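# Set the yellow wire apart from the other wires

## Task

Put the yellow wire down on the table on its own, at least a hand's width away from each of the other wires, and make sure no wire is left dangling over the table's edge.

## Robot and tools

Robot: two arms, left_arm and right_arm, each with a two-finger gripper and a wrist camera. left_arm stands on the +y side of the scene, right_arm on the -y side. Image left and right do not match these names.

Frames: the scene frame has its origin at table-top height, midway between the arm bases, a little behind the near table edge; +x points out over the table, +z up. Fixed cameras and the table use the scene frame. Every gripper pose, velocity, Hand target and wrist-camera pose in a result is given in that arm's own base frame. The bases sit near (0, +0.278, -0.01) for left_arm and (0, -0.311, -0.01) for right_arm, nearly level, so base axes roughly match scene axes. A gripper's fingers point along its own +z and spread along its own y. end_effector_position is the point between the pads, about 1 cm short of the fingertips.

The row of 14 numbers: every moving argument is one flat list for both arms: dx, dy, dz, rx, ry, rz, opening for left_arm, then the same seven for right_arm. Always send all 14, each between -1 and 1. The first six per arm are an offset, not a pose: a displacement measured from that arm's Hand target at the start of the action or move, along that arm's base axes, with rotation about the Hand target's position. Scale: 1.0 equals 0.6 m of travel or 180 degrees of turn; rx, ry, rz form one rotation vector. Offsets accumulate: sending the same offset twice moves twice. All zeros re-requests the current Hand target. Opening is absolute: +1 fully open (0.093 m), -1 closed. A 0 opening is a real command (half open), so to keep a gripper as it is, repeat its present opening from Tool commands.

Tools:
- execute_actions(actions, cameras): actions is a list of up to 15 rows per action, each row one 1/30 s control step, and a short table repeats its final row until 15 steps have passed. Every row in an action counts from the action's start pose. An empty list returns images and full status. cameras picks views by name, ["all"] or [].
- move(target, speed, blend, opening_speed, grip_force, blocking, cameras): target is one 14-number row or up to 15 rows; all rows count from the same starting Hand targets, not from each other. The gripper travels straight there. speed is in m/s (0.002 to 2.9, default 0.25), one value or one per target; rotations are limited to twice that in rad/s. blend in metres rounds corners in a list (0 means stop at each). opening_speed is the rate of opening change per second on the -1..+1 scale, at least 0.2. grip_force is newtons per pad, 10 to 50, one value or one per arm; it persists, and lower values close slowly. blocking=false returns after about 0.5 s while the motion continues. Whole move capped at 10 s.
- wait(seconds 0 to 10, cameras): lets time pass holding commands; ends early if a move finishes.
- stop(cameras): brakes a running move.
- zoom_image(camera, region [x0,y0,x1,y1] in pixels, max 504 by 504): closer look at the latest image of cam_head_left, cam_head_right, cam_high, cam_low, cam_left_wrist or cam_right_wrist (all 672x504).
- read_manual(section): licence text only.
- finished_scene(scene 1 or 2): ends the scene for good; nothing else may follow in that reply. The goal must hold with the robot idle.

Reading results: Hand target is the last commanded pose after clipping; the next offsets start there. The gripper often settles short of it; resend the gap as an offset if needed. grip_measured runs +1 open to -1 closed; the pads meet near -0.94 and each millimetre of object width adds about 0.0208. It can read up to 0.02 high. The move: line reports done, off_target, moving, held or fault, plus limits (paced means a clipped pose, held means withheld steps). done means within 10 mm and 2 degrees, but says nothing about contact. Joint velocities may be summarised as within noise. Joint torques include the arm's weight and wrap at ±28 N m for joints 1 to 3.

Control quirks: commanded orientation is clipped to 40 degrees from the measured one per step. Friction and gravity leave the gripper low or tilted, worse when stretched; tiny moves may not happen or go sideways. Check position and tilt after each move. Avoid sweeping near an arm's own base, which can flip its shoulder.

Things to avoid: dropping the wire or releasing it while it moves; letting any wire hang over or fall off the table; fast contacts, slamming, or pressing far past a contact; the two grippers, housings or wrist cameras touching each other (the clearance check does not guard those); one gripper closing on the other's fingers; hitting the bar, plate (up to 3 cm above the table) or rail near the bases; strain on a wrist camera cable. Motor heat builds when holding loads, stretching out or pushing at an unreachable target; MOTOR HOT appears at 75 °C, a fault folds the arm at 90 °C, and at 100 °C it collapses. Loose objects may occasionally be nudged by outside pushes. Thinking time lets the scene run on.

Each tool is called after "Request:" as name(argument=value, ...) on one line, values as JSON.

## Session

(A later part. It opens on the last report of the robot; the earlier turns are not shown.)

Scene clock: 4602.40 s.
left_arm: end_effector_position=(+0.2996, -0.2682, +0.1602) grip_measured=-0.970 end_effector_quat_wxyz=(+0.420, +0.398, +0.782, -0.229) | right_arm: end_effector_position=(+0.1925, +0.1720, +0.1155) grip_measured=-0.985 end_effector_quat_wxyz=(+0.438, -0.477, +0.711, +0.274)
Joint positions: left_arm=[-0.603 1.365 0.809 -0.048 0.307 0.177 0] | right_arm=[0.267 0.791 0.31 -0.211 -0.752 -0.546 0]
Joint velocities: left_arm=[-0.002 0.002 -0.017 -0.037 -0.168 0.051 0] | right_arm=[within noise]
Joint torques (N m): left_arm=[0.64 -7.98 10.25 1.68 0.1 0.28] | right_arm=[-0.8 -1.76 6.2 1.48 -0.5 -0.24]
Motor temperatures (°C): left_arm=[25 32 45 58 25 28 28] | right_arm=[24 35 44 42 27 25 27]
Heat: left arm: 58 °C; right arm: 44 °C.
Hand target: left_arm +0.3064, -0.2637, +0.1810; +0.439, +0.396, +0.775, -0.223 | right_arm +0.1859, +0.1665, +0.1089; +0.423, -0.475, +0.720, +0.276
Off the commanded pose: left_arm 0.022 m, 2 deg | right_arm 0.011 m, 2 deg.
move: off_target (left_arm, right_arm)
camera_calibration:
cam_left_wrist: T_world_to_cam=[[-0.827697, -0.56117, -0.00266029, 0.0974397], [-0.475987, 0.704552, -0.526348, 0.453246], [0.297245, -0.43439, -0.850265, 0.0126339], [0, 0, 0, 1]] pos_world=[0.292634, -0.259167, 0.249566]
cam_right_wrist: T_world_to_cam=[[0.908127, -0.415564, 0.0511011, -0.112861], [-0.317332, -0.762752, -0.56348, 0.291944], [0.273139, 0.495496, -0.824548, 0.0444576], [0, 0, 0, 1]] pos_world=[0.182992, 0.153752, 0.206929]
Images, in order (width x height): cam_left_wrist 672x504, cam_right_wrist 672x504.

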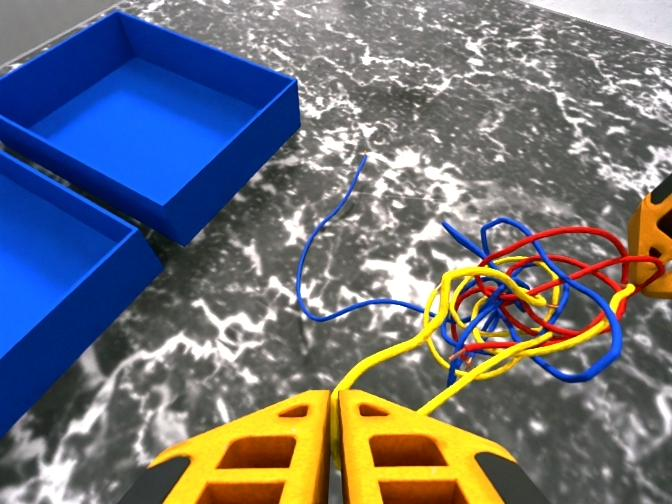

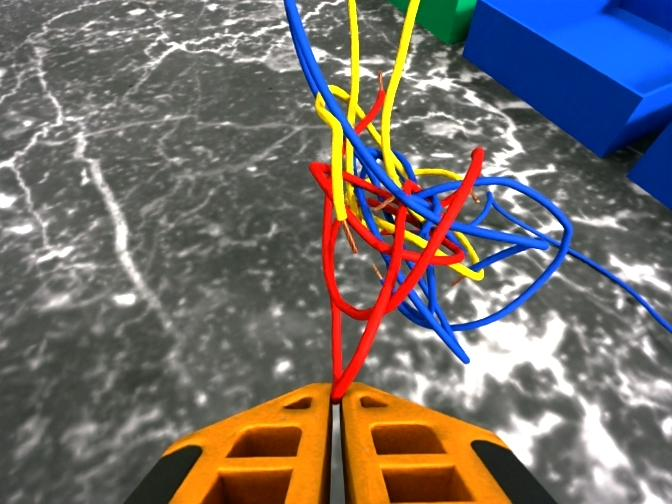

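Request:
move(target=[0, 0.04, 0.04, 0, 0, 0, -1, -0.03, -0.07, 0.0, 0, 0, -0.05, -1], speed=0.06, cameras=["cam_right_wrist", "cam_left_wrist"])

Scene clock: 4613.53 s.
left_arm: end_effector_position=(+0.2900, -0.2542, +0.1811) grip_measured=-0.970 end_effector_quat_wxyz=(+0.405, +0.410, +0.777, -0.253) | right_arm: end_effector_position=(+0.1757, +0.1355, +0.1262) grip_measured=-0.985 end_effector_quat_wxyz=(+0.475, -0.432, +0.726, +0.247)
Joint positions: left_arm=[-0.542 1.299 0.855 -0.192 0.417 0.218 0] | right_arm=[0.063 0.484 0.278 -0.478 -0.829 -0.599 0]
Joint torques (N m): left_arm=[1.87 -8.01 10.71 1.71 -0.29 0.32] | right_arm=[-1.4 -0.08 5.93 1.15 -0.06 -0.27]
Motor temperatures (°C): left_arm=[25 32 47 56 25 28 28] | right_arm=[24 35 43 40 27 25 27]
Heat: left arm: 56 °C; right arm: 43 °C.
Hand target: left_arm +0.3064, -0.2397, +0.2050; +0.439, +0.396, +0.775, -0.223 | right_arm +0.1679, +0.1245, +0.1089; +0.444, -0.417, +0.755, +0.242
Off the commanded pose: left_arm 0.032 m, 5 deg | right_arm 0.022 m, 5 deg.
move: off_target (left_arm, right_arm)
camera_calibration:
cam_left_wrist: T_world_to_cam=[[-0.854307, -0.518633, 0.0343394, 0.109223], [-0.457229, 0.718454, -0.524181, 0.447613], [0.247186, -0.463513, -0.850914, 0.0465721], [0, 0, 0, 1]] pos_world=[0.286459, -0.243356, 0.270509]
cam_right_wrist: T_world_to_cam=[[0.848782, -0.523588, 0.0736607, -0.0910071], [-0.382726, -0.704513, -0.597647, 0.272685], [0.364816, 0.47908, -0.798368, 0.0587736], [0, 0, 0, 1]] pos_world=[0.160167, 0.116303, 0.216596]
Images, in order (width x height): cam_left_wrist 672x504, cam_right_wrist 672x504.

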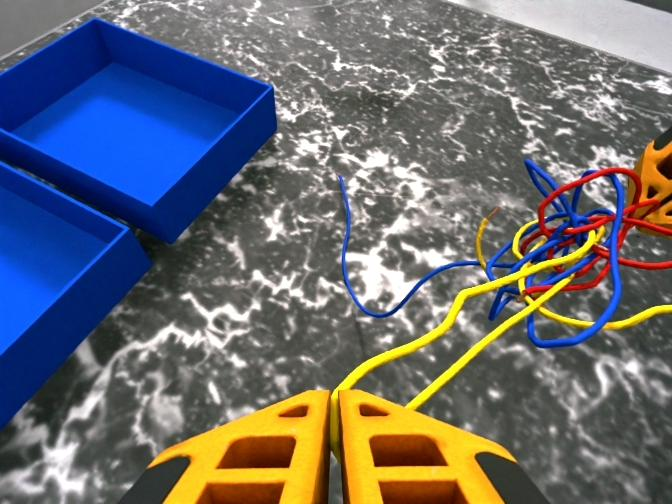

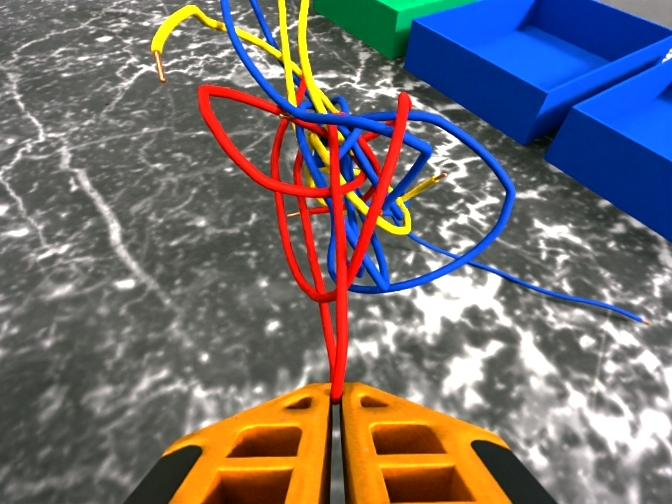

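Request:
zoom_image(camera="cam_right_wrist", region=[180, 0, 480, 310])

Request:
zoom_image(camera="cam_left_wrist", region=[440, 130, 672, 370])

Scaled by 1.626 from the camera's 672x504 image, which has a finer 960x720 frame.

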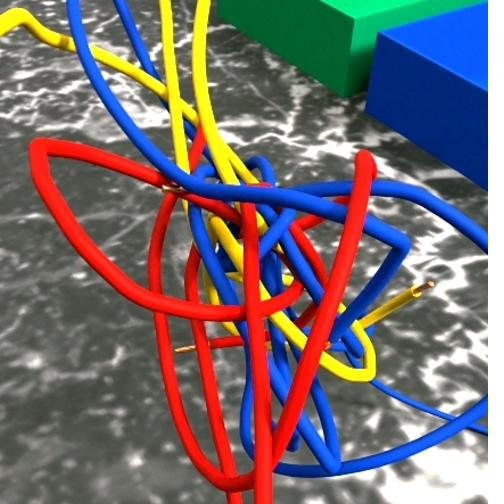

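Scaled by 2.100 from the camera's 672x504 image, which has a finer 960x720 frame.

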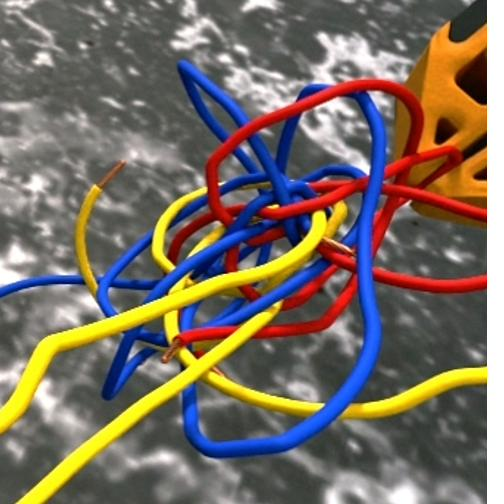

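Request:
move(target=[0, 0.03, 0.03, 0, 0, 0, -1, -0.03, -0.06, -0.01, 0, 0, -0.03, -1], speed=0.06, cameras=["cam_right_wrist", "cam_left_wrist"])

Scene clock: 4641.97 s.
left_arm: end_effector_position=(+0.2833, -0.2403, +0.1964) grip_measured=-0.970 end_effector_quat_wxyz=(+0.392, +0.417, +0.775, -0.268) | right_arm: end_effector_position=(+0.1517, +0.1009, +0.1116) grip_measured=-0.985 end_effector_quat_wxyz=(+0.481, -0.395, +0.745, +0.240)
Joint positions: left_arm=[-0.485 1.258 0.899 -0.315 0.498 0.258 0] | right_arm=[-0.356 0.43 0.284 -0.914 -1.066 -1.026 0]
Joint torques (N m): left_arm=[2.54 -7.62 10.93 1.79 -0.51 0.29] | right_arm=[-1.83 2.1 7.64 0.86 0.21 -0.17]
Heat: left arm: 53 °C; right arm: 43 °C.
Hand target: left_arm +0.3064, -0.2217, +0.2230; +0.439, +0.396, +0.775, -0.223 | right_arm +0.1500, +0.0885, +0.1030; +0.455, -0.381, +0.774, +0.220
Off the commanded pose: left_arm 0.040 m, 8 deg | right_arm 0.015 m, 5 deg.
move: off_target (left_arm, right_arm)
camera_calibration:
cam_left_wrist: T_world_to_cam=[[-0.867959, -0.492709, 0.0623356, 0.114806], [-0.450103, 0.727366, -0.51802, 0.441466], [0.209892, -0.477678, -0.853094, 0.0752602], [0, 0, 0, 1]] pos_world=[0.282555, -0.228591, 0.285736]
cam_right_wrist: T_world_to_cam=[[0.806042, -0.590246, 0.0436477, -0.071179], [-0.449618, -0.658619, -0.603378, 0.236673], [0.384889, 0.466723, -0.79626, 0.0704088], [0, 0, 0, 1]] pos_world=[0.136686, 0.0810028, 0.201974]
Images, in order (width x height): cam_left_wrist 672x504, cam_right_wrist 672x504.

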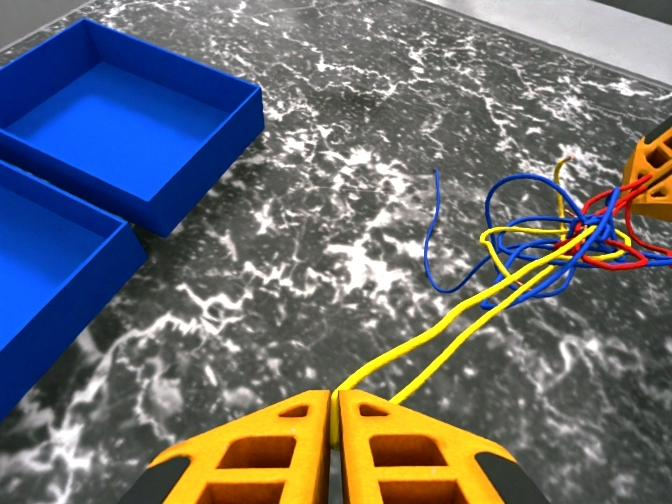

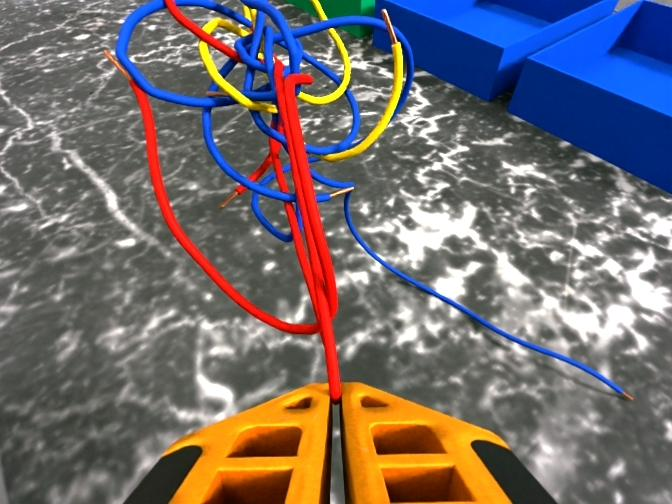

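Request:
move(target=[-0.03, 0.13, 0.02, 0, 0, 0, -1, 0, 0, 0, 0, 0, 0, -1], speed=0.06, cameras=["cam_right_wrist", "cam_left_wrist", "cam_low"])

Scene clock: 4654.23 s.
left_arm: end_effector_position=(+0.2793, -0.1560, +0.2164) grip_measured=-0.970 end_effector_quat_wxyz=(+0.412, +0.400, +0.778, -0.254) | right_arm: end_effector_position=(+0.1495, +0.0986, +0.1090) grip_measured=-0.985 end_effector_quat_wxyz=(+0.474, -0.388, +0.753, +0.242)
Joint positions: left_arm=[-0.163 1.112 0.901 -0.558 0.7 0.48 0] | right_arm=[-0.385 0.449 0.29 -0.959 -1.067 -1.066 0]
Joint torques (N m): left_arm=[1.63 -5.14 10.48 1.59 0.03 0.28] | right_arm=[-1.36 1.96 7.69 1.02 0.06 -0.23]
Heat: left arm: 52 °C; right arm: 43 °C.
Hand target: left_arm +0.2884, -0.1437, +0.2350; +0.439, +0.396, +0.775, -0.223 | right_arm +0.1499, +0.0885, +0.1030; +0.455, -0.381, +0.774, +0.220
Off the commanded pose: left_arm 0.024 m, 5 deg | right_arm 0.012 m, 4 deg.
move: off_target (left_arm, right_arm)
camera_calibration:
cam_left_wrist: T_world_to_cam=[[-0.844053, -0.534816, 0.0393099, 0.143312], [-0.46964, 0.701822, -0.535616, 0.393973], [0.258868, -0.47055, -0.843546, 0.118852], [0, 0, 0, 1]] pos_world=[0.275221, -0.143928, 0.305642]
cam_right_wrist: T_world_to_cam=[[0.799999, -0.599492, 0.0247257, -0.0667273], [-0.471078, -0.65309, -0.592924, 0.234026], [0.371601, 0.462691, -0.804879, 0.0735918], [0, 0, 0, 1]] pos_world=[0.136279, 0.0787871, 0.199642]
Images, in order (width x height): cam_low 672x504, cam_left_wrist 672x504, cam_right_wrist 672x504.

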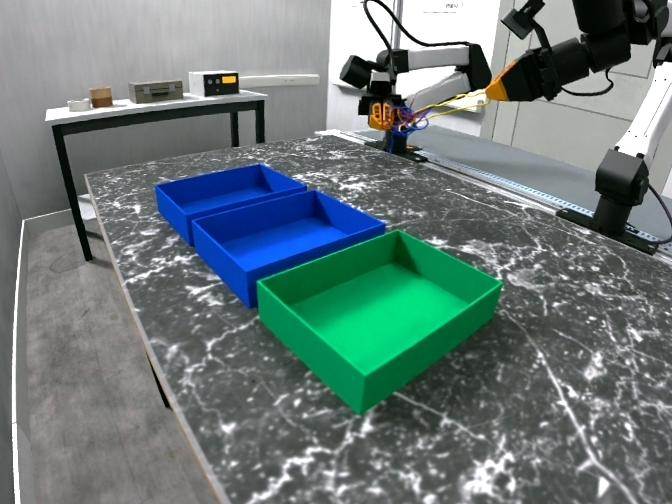

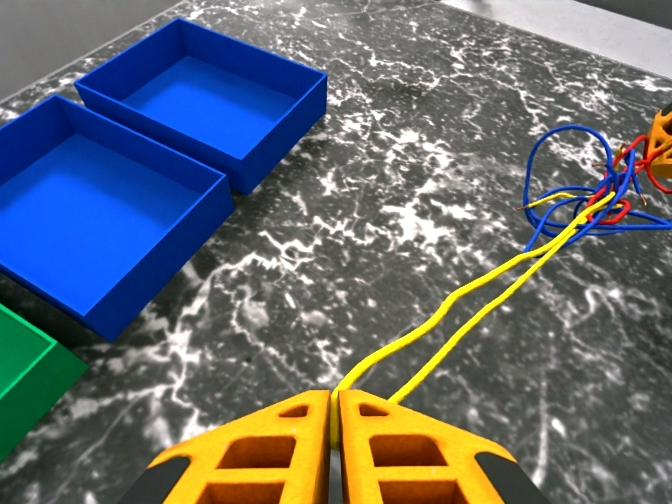

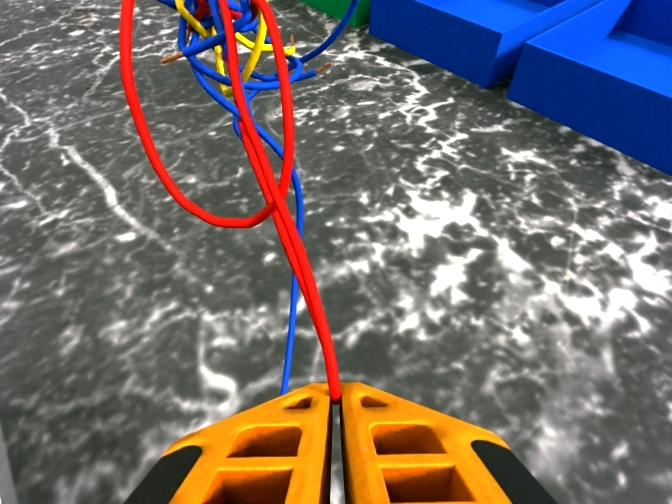

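Request:
move(target=[-0.03, 0.13, 0.02, 0, 0, 0, -1, 0, 0, 0, 0, 0, 0, -1], speed=0.06, cameras=["cam_right_wrist", "cam_left_wrist", "cam_low"])

Scene clock: 4662.00 s.
left_arm: end_effector_position=(+0.2582, -0.0788, +0.2357) grip_measured=-0.970 end_effector_quat_wxyz=(+0.420, +0.391, +0.777, -0.259) | right_arm: end_effector_position=(+0.1479, +0.0996, +0.1090) grip_measured=-0.985 end_effector_quat_wxyz=(+0.473, -0.388, +0.752, +0.246)
Joint positions: left_arm=[0.239 1.117 1.024 -1.001 0.956 0.922 0] | right_arm=[-0.386 0.449 0.29 -0.97 -1.073 -1.073 0]
Joint torques (N m): left_arm=[1.65 -1.74 10.37 1.35 0.27 0.32] | right_arm=[-1.39 2.3 7.65 1.07 0.08 -0.23]
Motor temperatures (°C): left_arm=[25 33 49 51 25 28 28] | right_arm=[24 34 44 37 26 25 28]
Heat: left arm: 51 °C; right arm: 44 °C.
Hand target: left_arm +0.2704, -0.0657, +0.2470; +0.439, +0.396, +0.775, -0.223 | right_arm +0.1499, +0.0885, +0.1030; +0.455, -0.381, +0.774, +0.220
Off the commanded pose: left_arm 0.021 m, 5 deg | right_arm 0.013 m, 4 deg.
move: off_target (left_arm, right_arm)
camera_calibration:
cam_left_wrist: T_world_to_cam=[[-0.837326, -0.544769, 0.0459549, 0.161982], [-0.474927, 0.683184, -0.554711, 0.344627], [0.270794, -0.486299, -0.830773, 0.16957], [0, 0, 0, 1]] pos_world=[0.253386, -0.0647388, 0.324599]
cam_right_wrist: T_world_to_cam=[[0.802543, -0.596308, 0.0185092, -0.0649553], [-0.470603, -0.651822, -0.594694, 0.233959], [0.366685, 0.468557, -0.803739, 0.0737823], [0, 0, 0, 1]] pos_world=[0.135176, 0.0791952, 0.199638]
Images, in order (width x height): cam_low 672x504, cam_left_wrist 672x504, cam_right_wrist 672x504.

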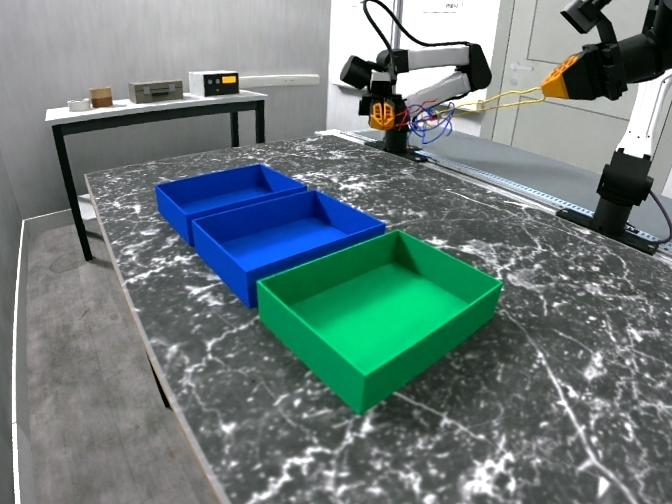

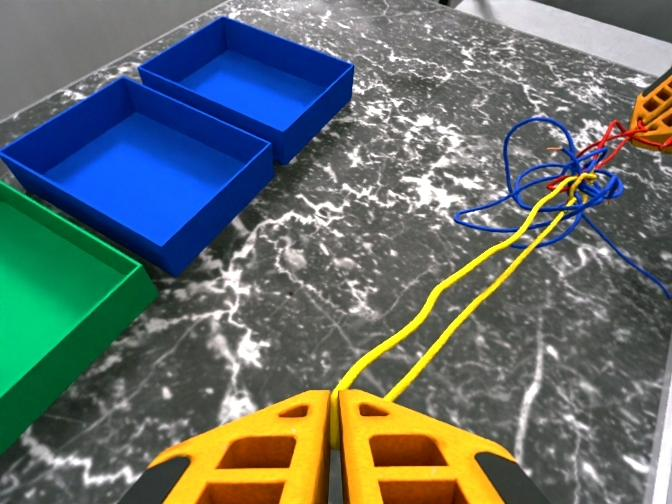

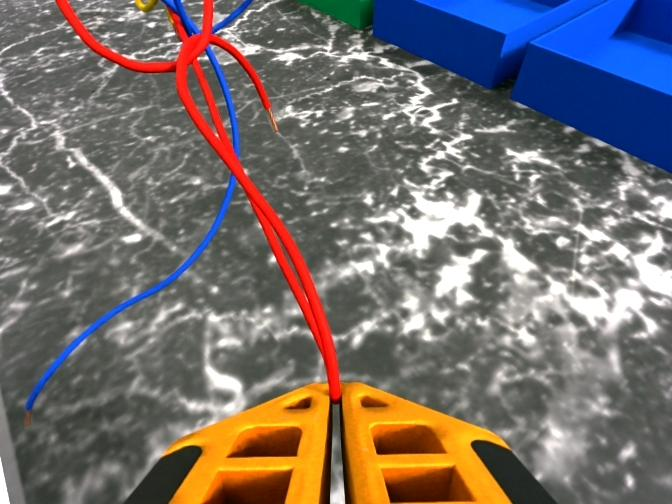

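Request:
move(target=[-0.03, 0.13, 0.02, 0, 0, 0.03, -1, 0, 0, 0, 0, 0, 0, -1], speed=0.06, cameras=["cam_right_wrist", "cam_left_wrist", "cam_low"])

Scene clock: 4670.40 s.
left_arm: end_effector_position=(+0.2489, +0.0136, +0.2481) grip_measured=-0.970 end_effector_quat_wxyz=(+0.434, +0.352, +0.805, -0.200) | right_arm: end_effector_position=(+0.1499, +0.0922, +0.1014) grip_measured=-0.985 end_effector_quat_wxyz=(+0.461, -0.383, +0.767, +0.227)
Joint positions: left_arm=[0.656 1.264 1.215 -1.416 0.993 1.424 0] | right_arm=[-0.411 0.462 0.29 -0.981 -1.03 -1.098 0]
Joint torques (N m): left_arm=[0.05 -2.43 8.57 0.49 0.9 0.29] | right_arm=[-0.43 1.89 7.82 0.95 -0.47 -0.21]
Heat: left arm: 50 °C; right arm: 45 °C.
Hand target: left_arm +0.2524, +0.0122, +0.2590; +0.449, +0.359, +0.793, -0.202 | right_arm +0.1499, +0.0885, +0.1029; +0.455, -0.381, +0.774, +0.220
Off the commanded pose: left_arm 0.012 m, 2 deg | right_arm 0.004 m, 1 deg.
move: off_target (left_arm)
camera_calibration:
cam_left_wrist: T_world_to_cam=[[-0.754183, -0.65659, -0.00987466, 0.198585], [-0.55501, 0.645398, -0.52481, 0.29698], [0.350958, -0.390323, -0.851162, 0.211048], [0, 0, 0, 1]] pos_world=[0.240527, 0.0210955, 0.337455]
cam_right_wrist: T_world_to_cam=[[0.783964, -0.620209, 0.027236, -0.0666297], [-0.502378, -0.659573, -0.559088, 0.227444], [0.364716, 0.424622, -0.828661, 0.0773834], [0, 0, 0, 1]] pos_world=[0.138275, 0.0758331, 0.193101]
Images, in order (width x height): cam_low 672x504, cam_left_wrist 672x504, cam_right_wrist 672x504.

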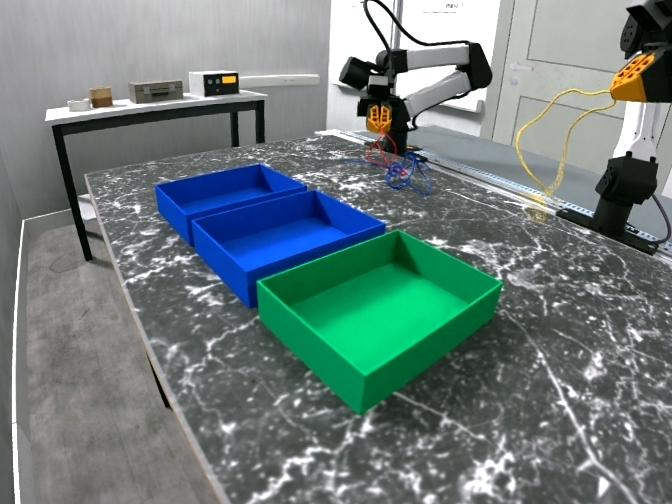

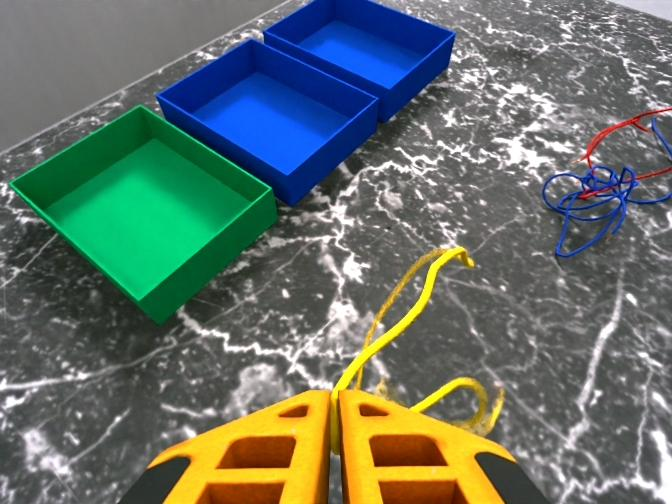

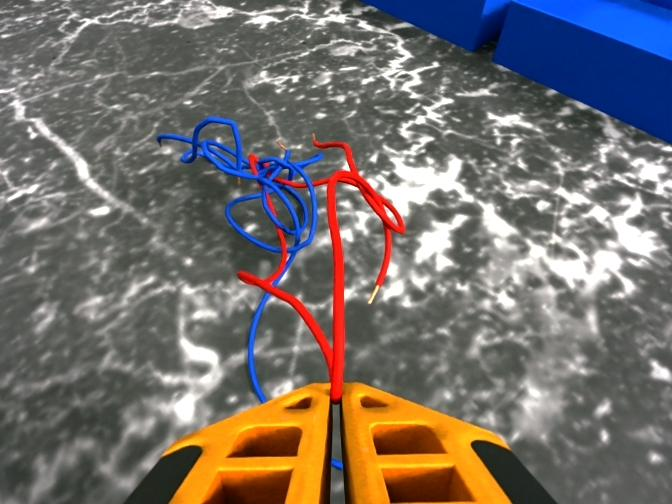

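Request:
move(target=[[0.058, 0.058, -0.2, 0, 0, 0, -1, 0, 0, -0.1, 0, 0, 0, -1], [0.058, 0.058, -0.2, 0, 0, 0, -1, 0, 0, -0.1, 0, 0, 0, -0.6]], speed=0.12, opening_speed=0.6, cameras=["cam_high", "cam_left_wrist", "cam_right_wrist"])

Scene clock: 4689.43 s.
left_arm: end_effector_position=(+0.2616, +0.0273, +0.2078) grip_measured=-0.970 end_effector_quat_wxyz=(+0.433, +0.351, +0.805, -0.204) | right_arm: end_effector_position=(+0.1459, +0.0927, +0.0884) grip_measured=-0.985 end_effector_quat_wxyz=(+0.452, -0.374, +0.774, +0.236)
Joint positions: left_arm=[0.671 1.33 1.102 -1.267 0.996 1.453 0] | right_arm=[-0.421 0.462 0.249 -0.98 -1.029 -1.107 0]
Joint torques (N m): left_arm=[-0.14 -3.58 5.71 0.8 0.88 0.25] | right_arm=[0.36 1.1 6.75 1.25 -0.71 0.01]
Heat: left arm: 47 °C; right arm: 46 °C.
Hand target: left_arm +0.2666, +0.0265, +0.2100; +0.449, +0.358, +0.793, -0.202 (not the last commanded pose) | right_arm +0.1470, +0.0919, +0.0906; +0.453, -0.374, +0.774, +0.235 (not the last commanded pose)
Tool commands: left_gripper/opening=-1.0 right_gripper/opening=-1.0
Off the commanded pose: left_arm 0.076 m, 2 deg | right_arm 0.046 m, 2 deg.
move: held (right_arm; a check stopped the path), off_target (left_arm; braked when a check withheld steps of right_arm); path passed 0 of 2 targets; target 2's new opening was not sent; limits=held
pose unreachable (right arm): on one or more control steps of this call, first in action 0 (counted from 0), this arm could not follow its commanded pose, so it was not sent that pose on those steps. It may still have moved: this result reports where it is.
cause: moving toward the commanded pose would bring two parts of the arm too close to each other (its upper arm (the part past joint 2) and its gripper housing, with joints 3 (elbow) to 6 (wrist roll) between them, under 1 mm apart when it was first held).
camera_calibration:
cam_left_wrist: T_world_to_cam=[[-0.754607, -0.65617, -0.00301079, 0.215474], [-0.556761, 0.6427, -0.526264, 0.274908], [0.347253, -0.395446, -0.850316, 0.17869], [0, 0, 0, 1]] pos_world=[0.253606, 0.0353667, 0.297266]
cam_right_wrist: T_world_to_cam=[[0.780004, -0.625763, -0.00382521, -0.0590179], [-0.524087, -0.649901, -0.550419, 0.220017], [0.341946, 0.431334, -0.83488, 0.0710101], [0, 0, 0, 1]] pos_world=[0.137061, 0.0754293, 0.180161]
Images, in order (width x height): cam_high 672x504, cam_left_wrist 672x504, cam_right_wrist 672x504.

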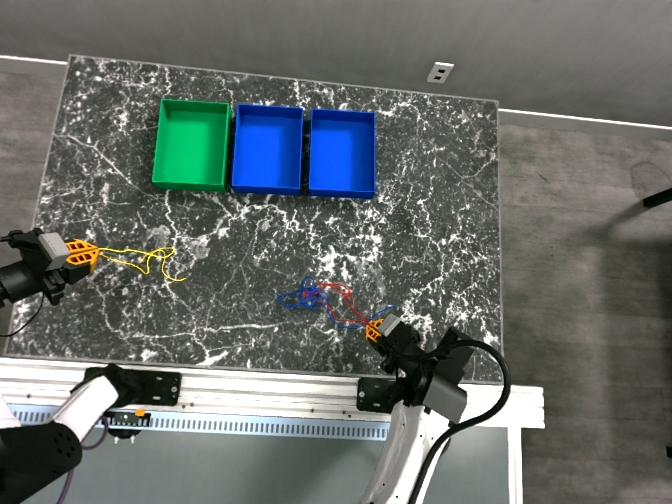

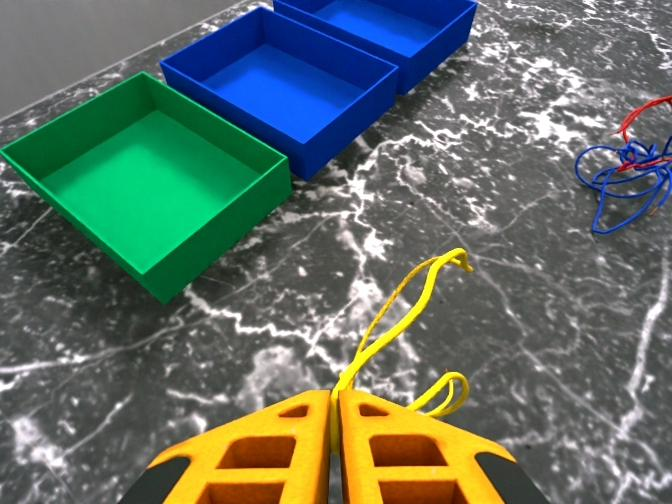

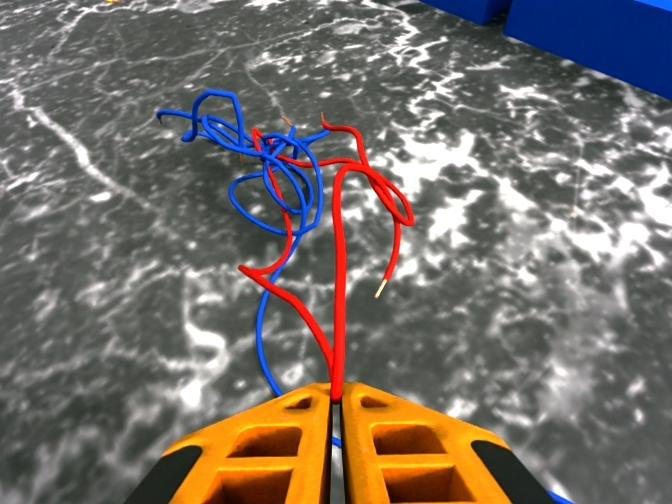

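Request:
move(target=[[0.03, 0.14, -0.16, 0, 0, 0, -1, 0.083, 0.067, -0.07, 0, 0, 0, -1], [0.03, 0.14, -0.16, 0, 0, 0, -1, 0.083, 0.067, -0.07, 0, 0, 0, -0.6]], speed=0.12, opening_speed=0.6, cameras=["cam_high", "cam_left_wrist", "cam_right_wrist"])

Scene clock: 4709.60 s.
left_arm: end_effector_position=(+0.2753, +0.1042, +0.1098) grip_measured=-0.970 end_effector_quat_wxyz=(+0.436, +0.344, +0.802, -0.219) | right_arm: end_effector_position=(+0.1944, +0.1308, +0.0473) grip_measured=-0.602 end_effector_quat_wxyz=(+0.446, -0.375, +0.777, +0.238)
Joint positions: left_arm=[0.863 1.761 1.1 -1.167 0.998 1.814 0] | right_arm=[0.112 0.762 0.031 0.039 -0.698 -0.448 0.016]
Joint torques (N m): left_arm=[-0.23 -6.42 7.62 0.17 0.74 0.3] | right_arm=[1.44 -0.14 5.29 2.57 -0.23 0.16]
Motor temperatures (°C): left_arm=[25 31 45 45 26 28 28] | right_arm=[24 33 45 37 27 25 28]
Heat: left arm: 45 °C; right arm: 45 °C.
Hand target: left_arm +0.2845, +0.1105, +0.1140; +0.449, +0.358, +0.793, -0.202 | right_arm +0.1969, +0.1322, +0.0486; +0.453, -0.374, +0.774, +0.235
Off the commanded pose: left_arm 0.012 m, 3 deg | right_arm 0.003 m, 1 deg.
move: off_target (left_arm)
camera_calibration:
cam_left_wrist: T_world_to_cam=[[-0.75644, -0.65363, 0.0238153, 0.273262], [-0.558536, 0.626585, -0.543533, 0.185614], [0.340347, -0.424452, -0.83905, 0.124617], [0, 0, 0, 1]] pos_world=[0.267966, 0.115203, 0.19894]
cam_right_wrist: T_world_to_cam=[[0.782368, -0.622693, -0.0124345, -0.0735743], [-0.529013, -0.653865, -0.54093, 0.248544], [0.328703, 0.429784, -0.840975, 0.00667213], [0, 0, 0, 1]] pos_world=[0.186852, 0.113833, 0.139141]
Images, in order (width x height): cam_high 672x504, cam_left_wrist 672x504, cam_right_wrist 672x504.

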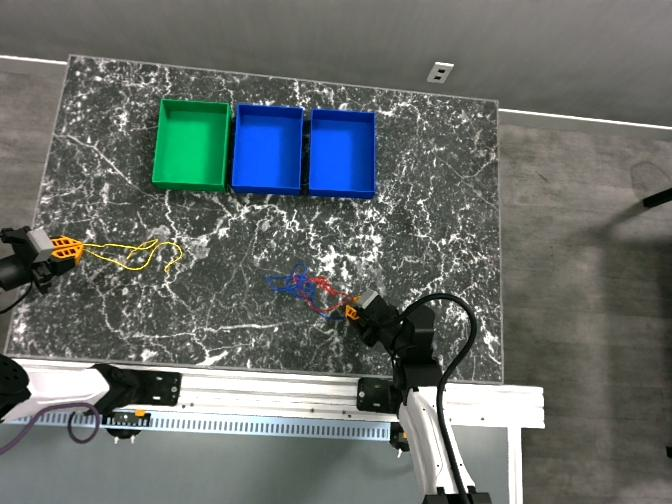

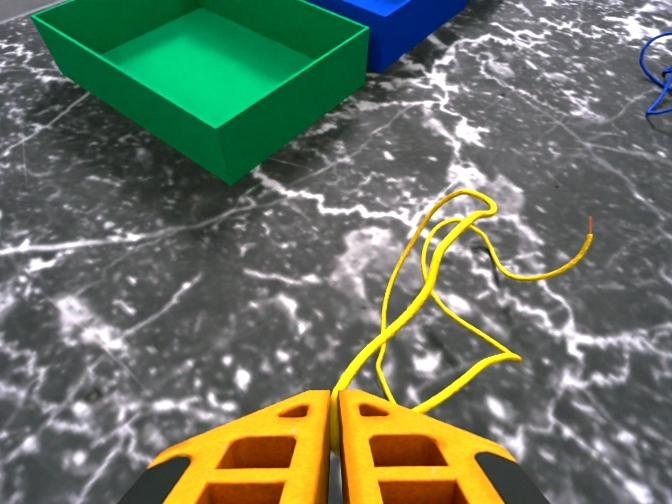

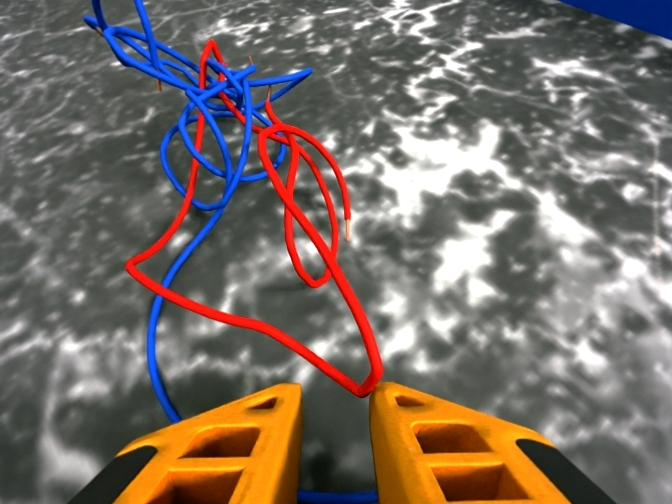

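Request:
move(target=[[0, 0.0, -0.13, 0, 0, 0, -1, 0, 0, 0.15, 0, 0, 0, -0.6], [0, 0, -0.13, 0, 0, 0, -0.6, 0, 0, 0.15, 0, 0, 0, -0.6]], speed=0.12, opening_speed=0.6, cameras=["cam_high", "cam_left_wrist", "cam_right_wrist"])

Scene clock: 4723.23 s.
left_arm: end_effector_position=(+0.2809, +0.1107, +0.0369) grip_measured=-0.603 end_effector_quat_wxyz=(+0.440, +0.353, +0.799, -0.206) | right_arm: end_effector_position=(+0.1983, +0.1317, +0.1348) grip_measured=-0.602 end_effector_quat_wxyz=(+0.463, -0.375, +0.768, +0.235)
Joint positions: left_arm=[0.863 1.927 0.984 -0.858 0.998 1.822 0.016] | right_arm=[0.115 0.568 0.333 -0.409 -0.696 -0.434 0.016]
Joint torques (N m): left_arm=[-0.27 -7.21 4.33 0.21 0.74 0.22] | right_arm=[1.09 0.1 9.43 1.75 -0.18 0.08]
Heat: left arm: 44 °C; right arm: 44 °C.
Hand target: left_arm +0.2845, +0.1105, +0.0360; +0.449, +0.358, +0.793, -0.202 | right_arm +0.1968, +0.1322, +0.1386; +0.453, -0.374, +0.774, +0.235
Off the commanded pose: left_arm 0.004 m, 1 deg | right_arm 0.004 m, 1 deg.
move: done
camera_calibration:
cam_left_wrist: T_world_to_cam=[[-0.759072, -0.650947, -0.00884469, 0.285195], [-0.544161, 0.641889, -0.540247, 0.139167], [0.357349, -0.405273, -0.84146, 0.0575013], [0, 0, 0, 1]] pos_world=[0.271665, 0.119621, 0.126092]
cam_right_wrist: T_world_to_cam=[[0.779695, -0.626088, 0.00950566, -0.0769582], [-0.51098, -0.644973, -0.568251, 0.297527], [0.361906, 0.438205, -0.8228, 0.0684176], [0, 0, 0, 1]] pos_world=[0.187273, 0.113733, 0.226096]
Images, in order (width x height): cam_high 672x504, cam_left_wrist 672x504, cam_right_wrist 672x504.

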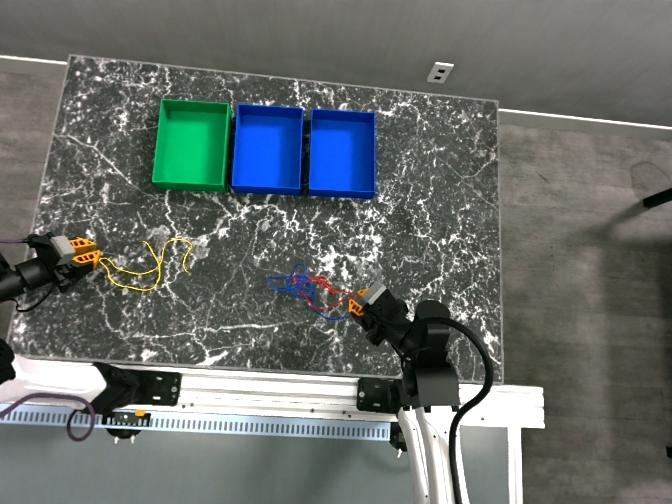

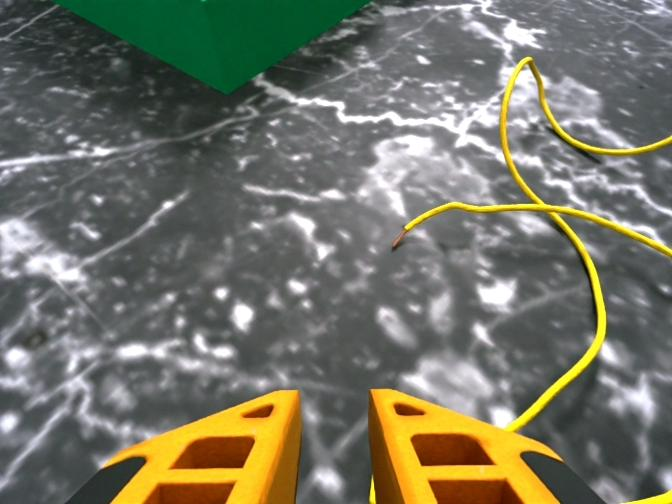

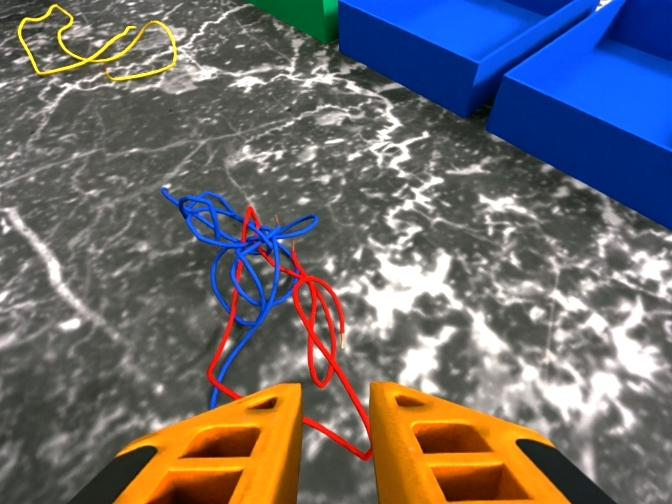

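Request:
move(target=[[-0.055, 0.06, 0.06, 0, 0, 0, -0.6, 0, 0, 0, 0, 0, 0, -0.6], [-0.055, 0.06, 0.2, 0, 0, 0, -0.6, 0, 0, 0.05, 0, 0, 0, -0.6]], speed=0.15, cameras=["cam_high", "cam_left_wrist"])

Scene clock: 4735.03 s.
left_arm: end_effector_position=(+0.2516, +0.1464, +0.1475) grip_measured=-0.603 end_effector_quat_wxyz=(+0.455, +0.335, +0.795, -0.219) | right_arm: end_effector_position=(+0.1988, +0.1318, +0.1657) grip_measured=-0.602 end_effector_quat_wxyz=(+0.465, -0.375, +0.767, +0.234)
Joint positions: left_arm=[1.029 1.849 1.318 -1.531 0.982 2.092 0.016] | right_arm=[0.115 0.579 0.454 -0.515 -0.696 -0.434 0.016]
Joint torques (N m): left_arm=[-0.5 -10.39 7.24 -0.53 0.3 0.29] | right_arm=[1.09 0.35 9.47 1.7 -0.24 0.06]
Heat: left arm: 43 °C; right arm: 45 °C.
Hand target: left_arm +0.2516, +0.1466, +0.1560; +0.449, +0.359, +0.793, -0.202 | right_arm +0.1968, +0.1322, +0.1686; +0.453, -0.374, +0.774, +0.235
Off the commanded pose: left_arm 0.009 m, 3 deg | right_arm 0.004 m, 2 deg.
move: off_target (left_arm)
camera_calibration:
cam_left_wrist: T_world_to_cam=[[-0.744917, -0.666986, 0.0150923, 0.282329], [-0.551154, 0.602489, -0.577265, 0.17308], [0.375935, -0.438333, -0.816417, 0.171927], [0, 0, 0, 1]] pos_world=[0.241072, 0.159393, 0.236016]
Images, in order (width x height): cam_high 672x504, cam_left_wrist 672x504.

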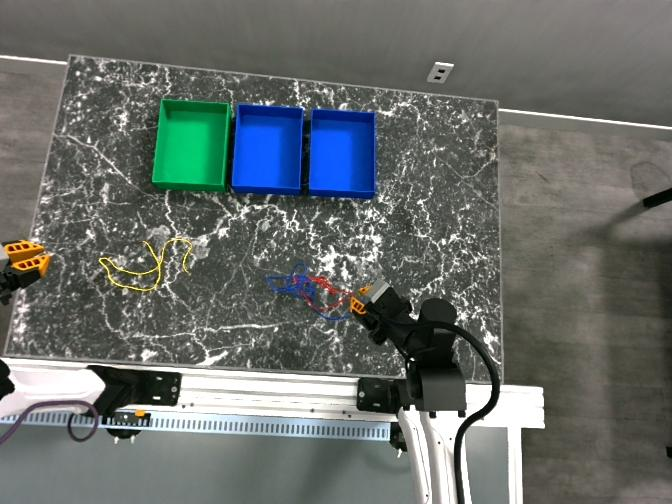

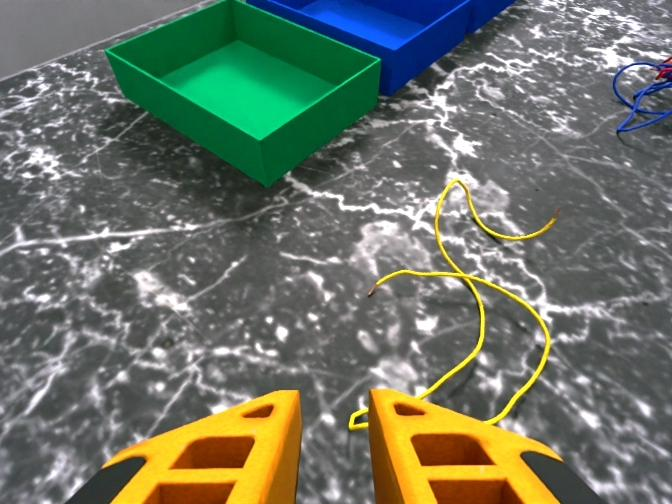

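Request:
finished_scene(scene=1)

The scene is finished: the task was done.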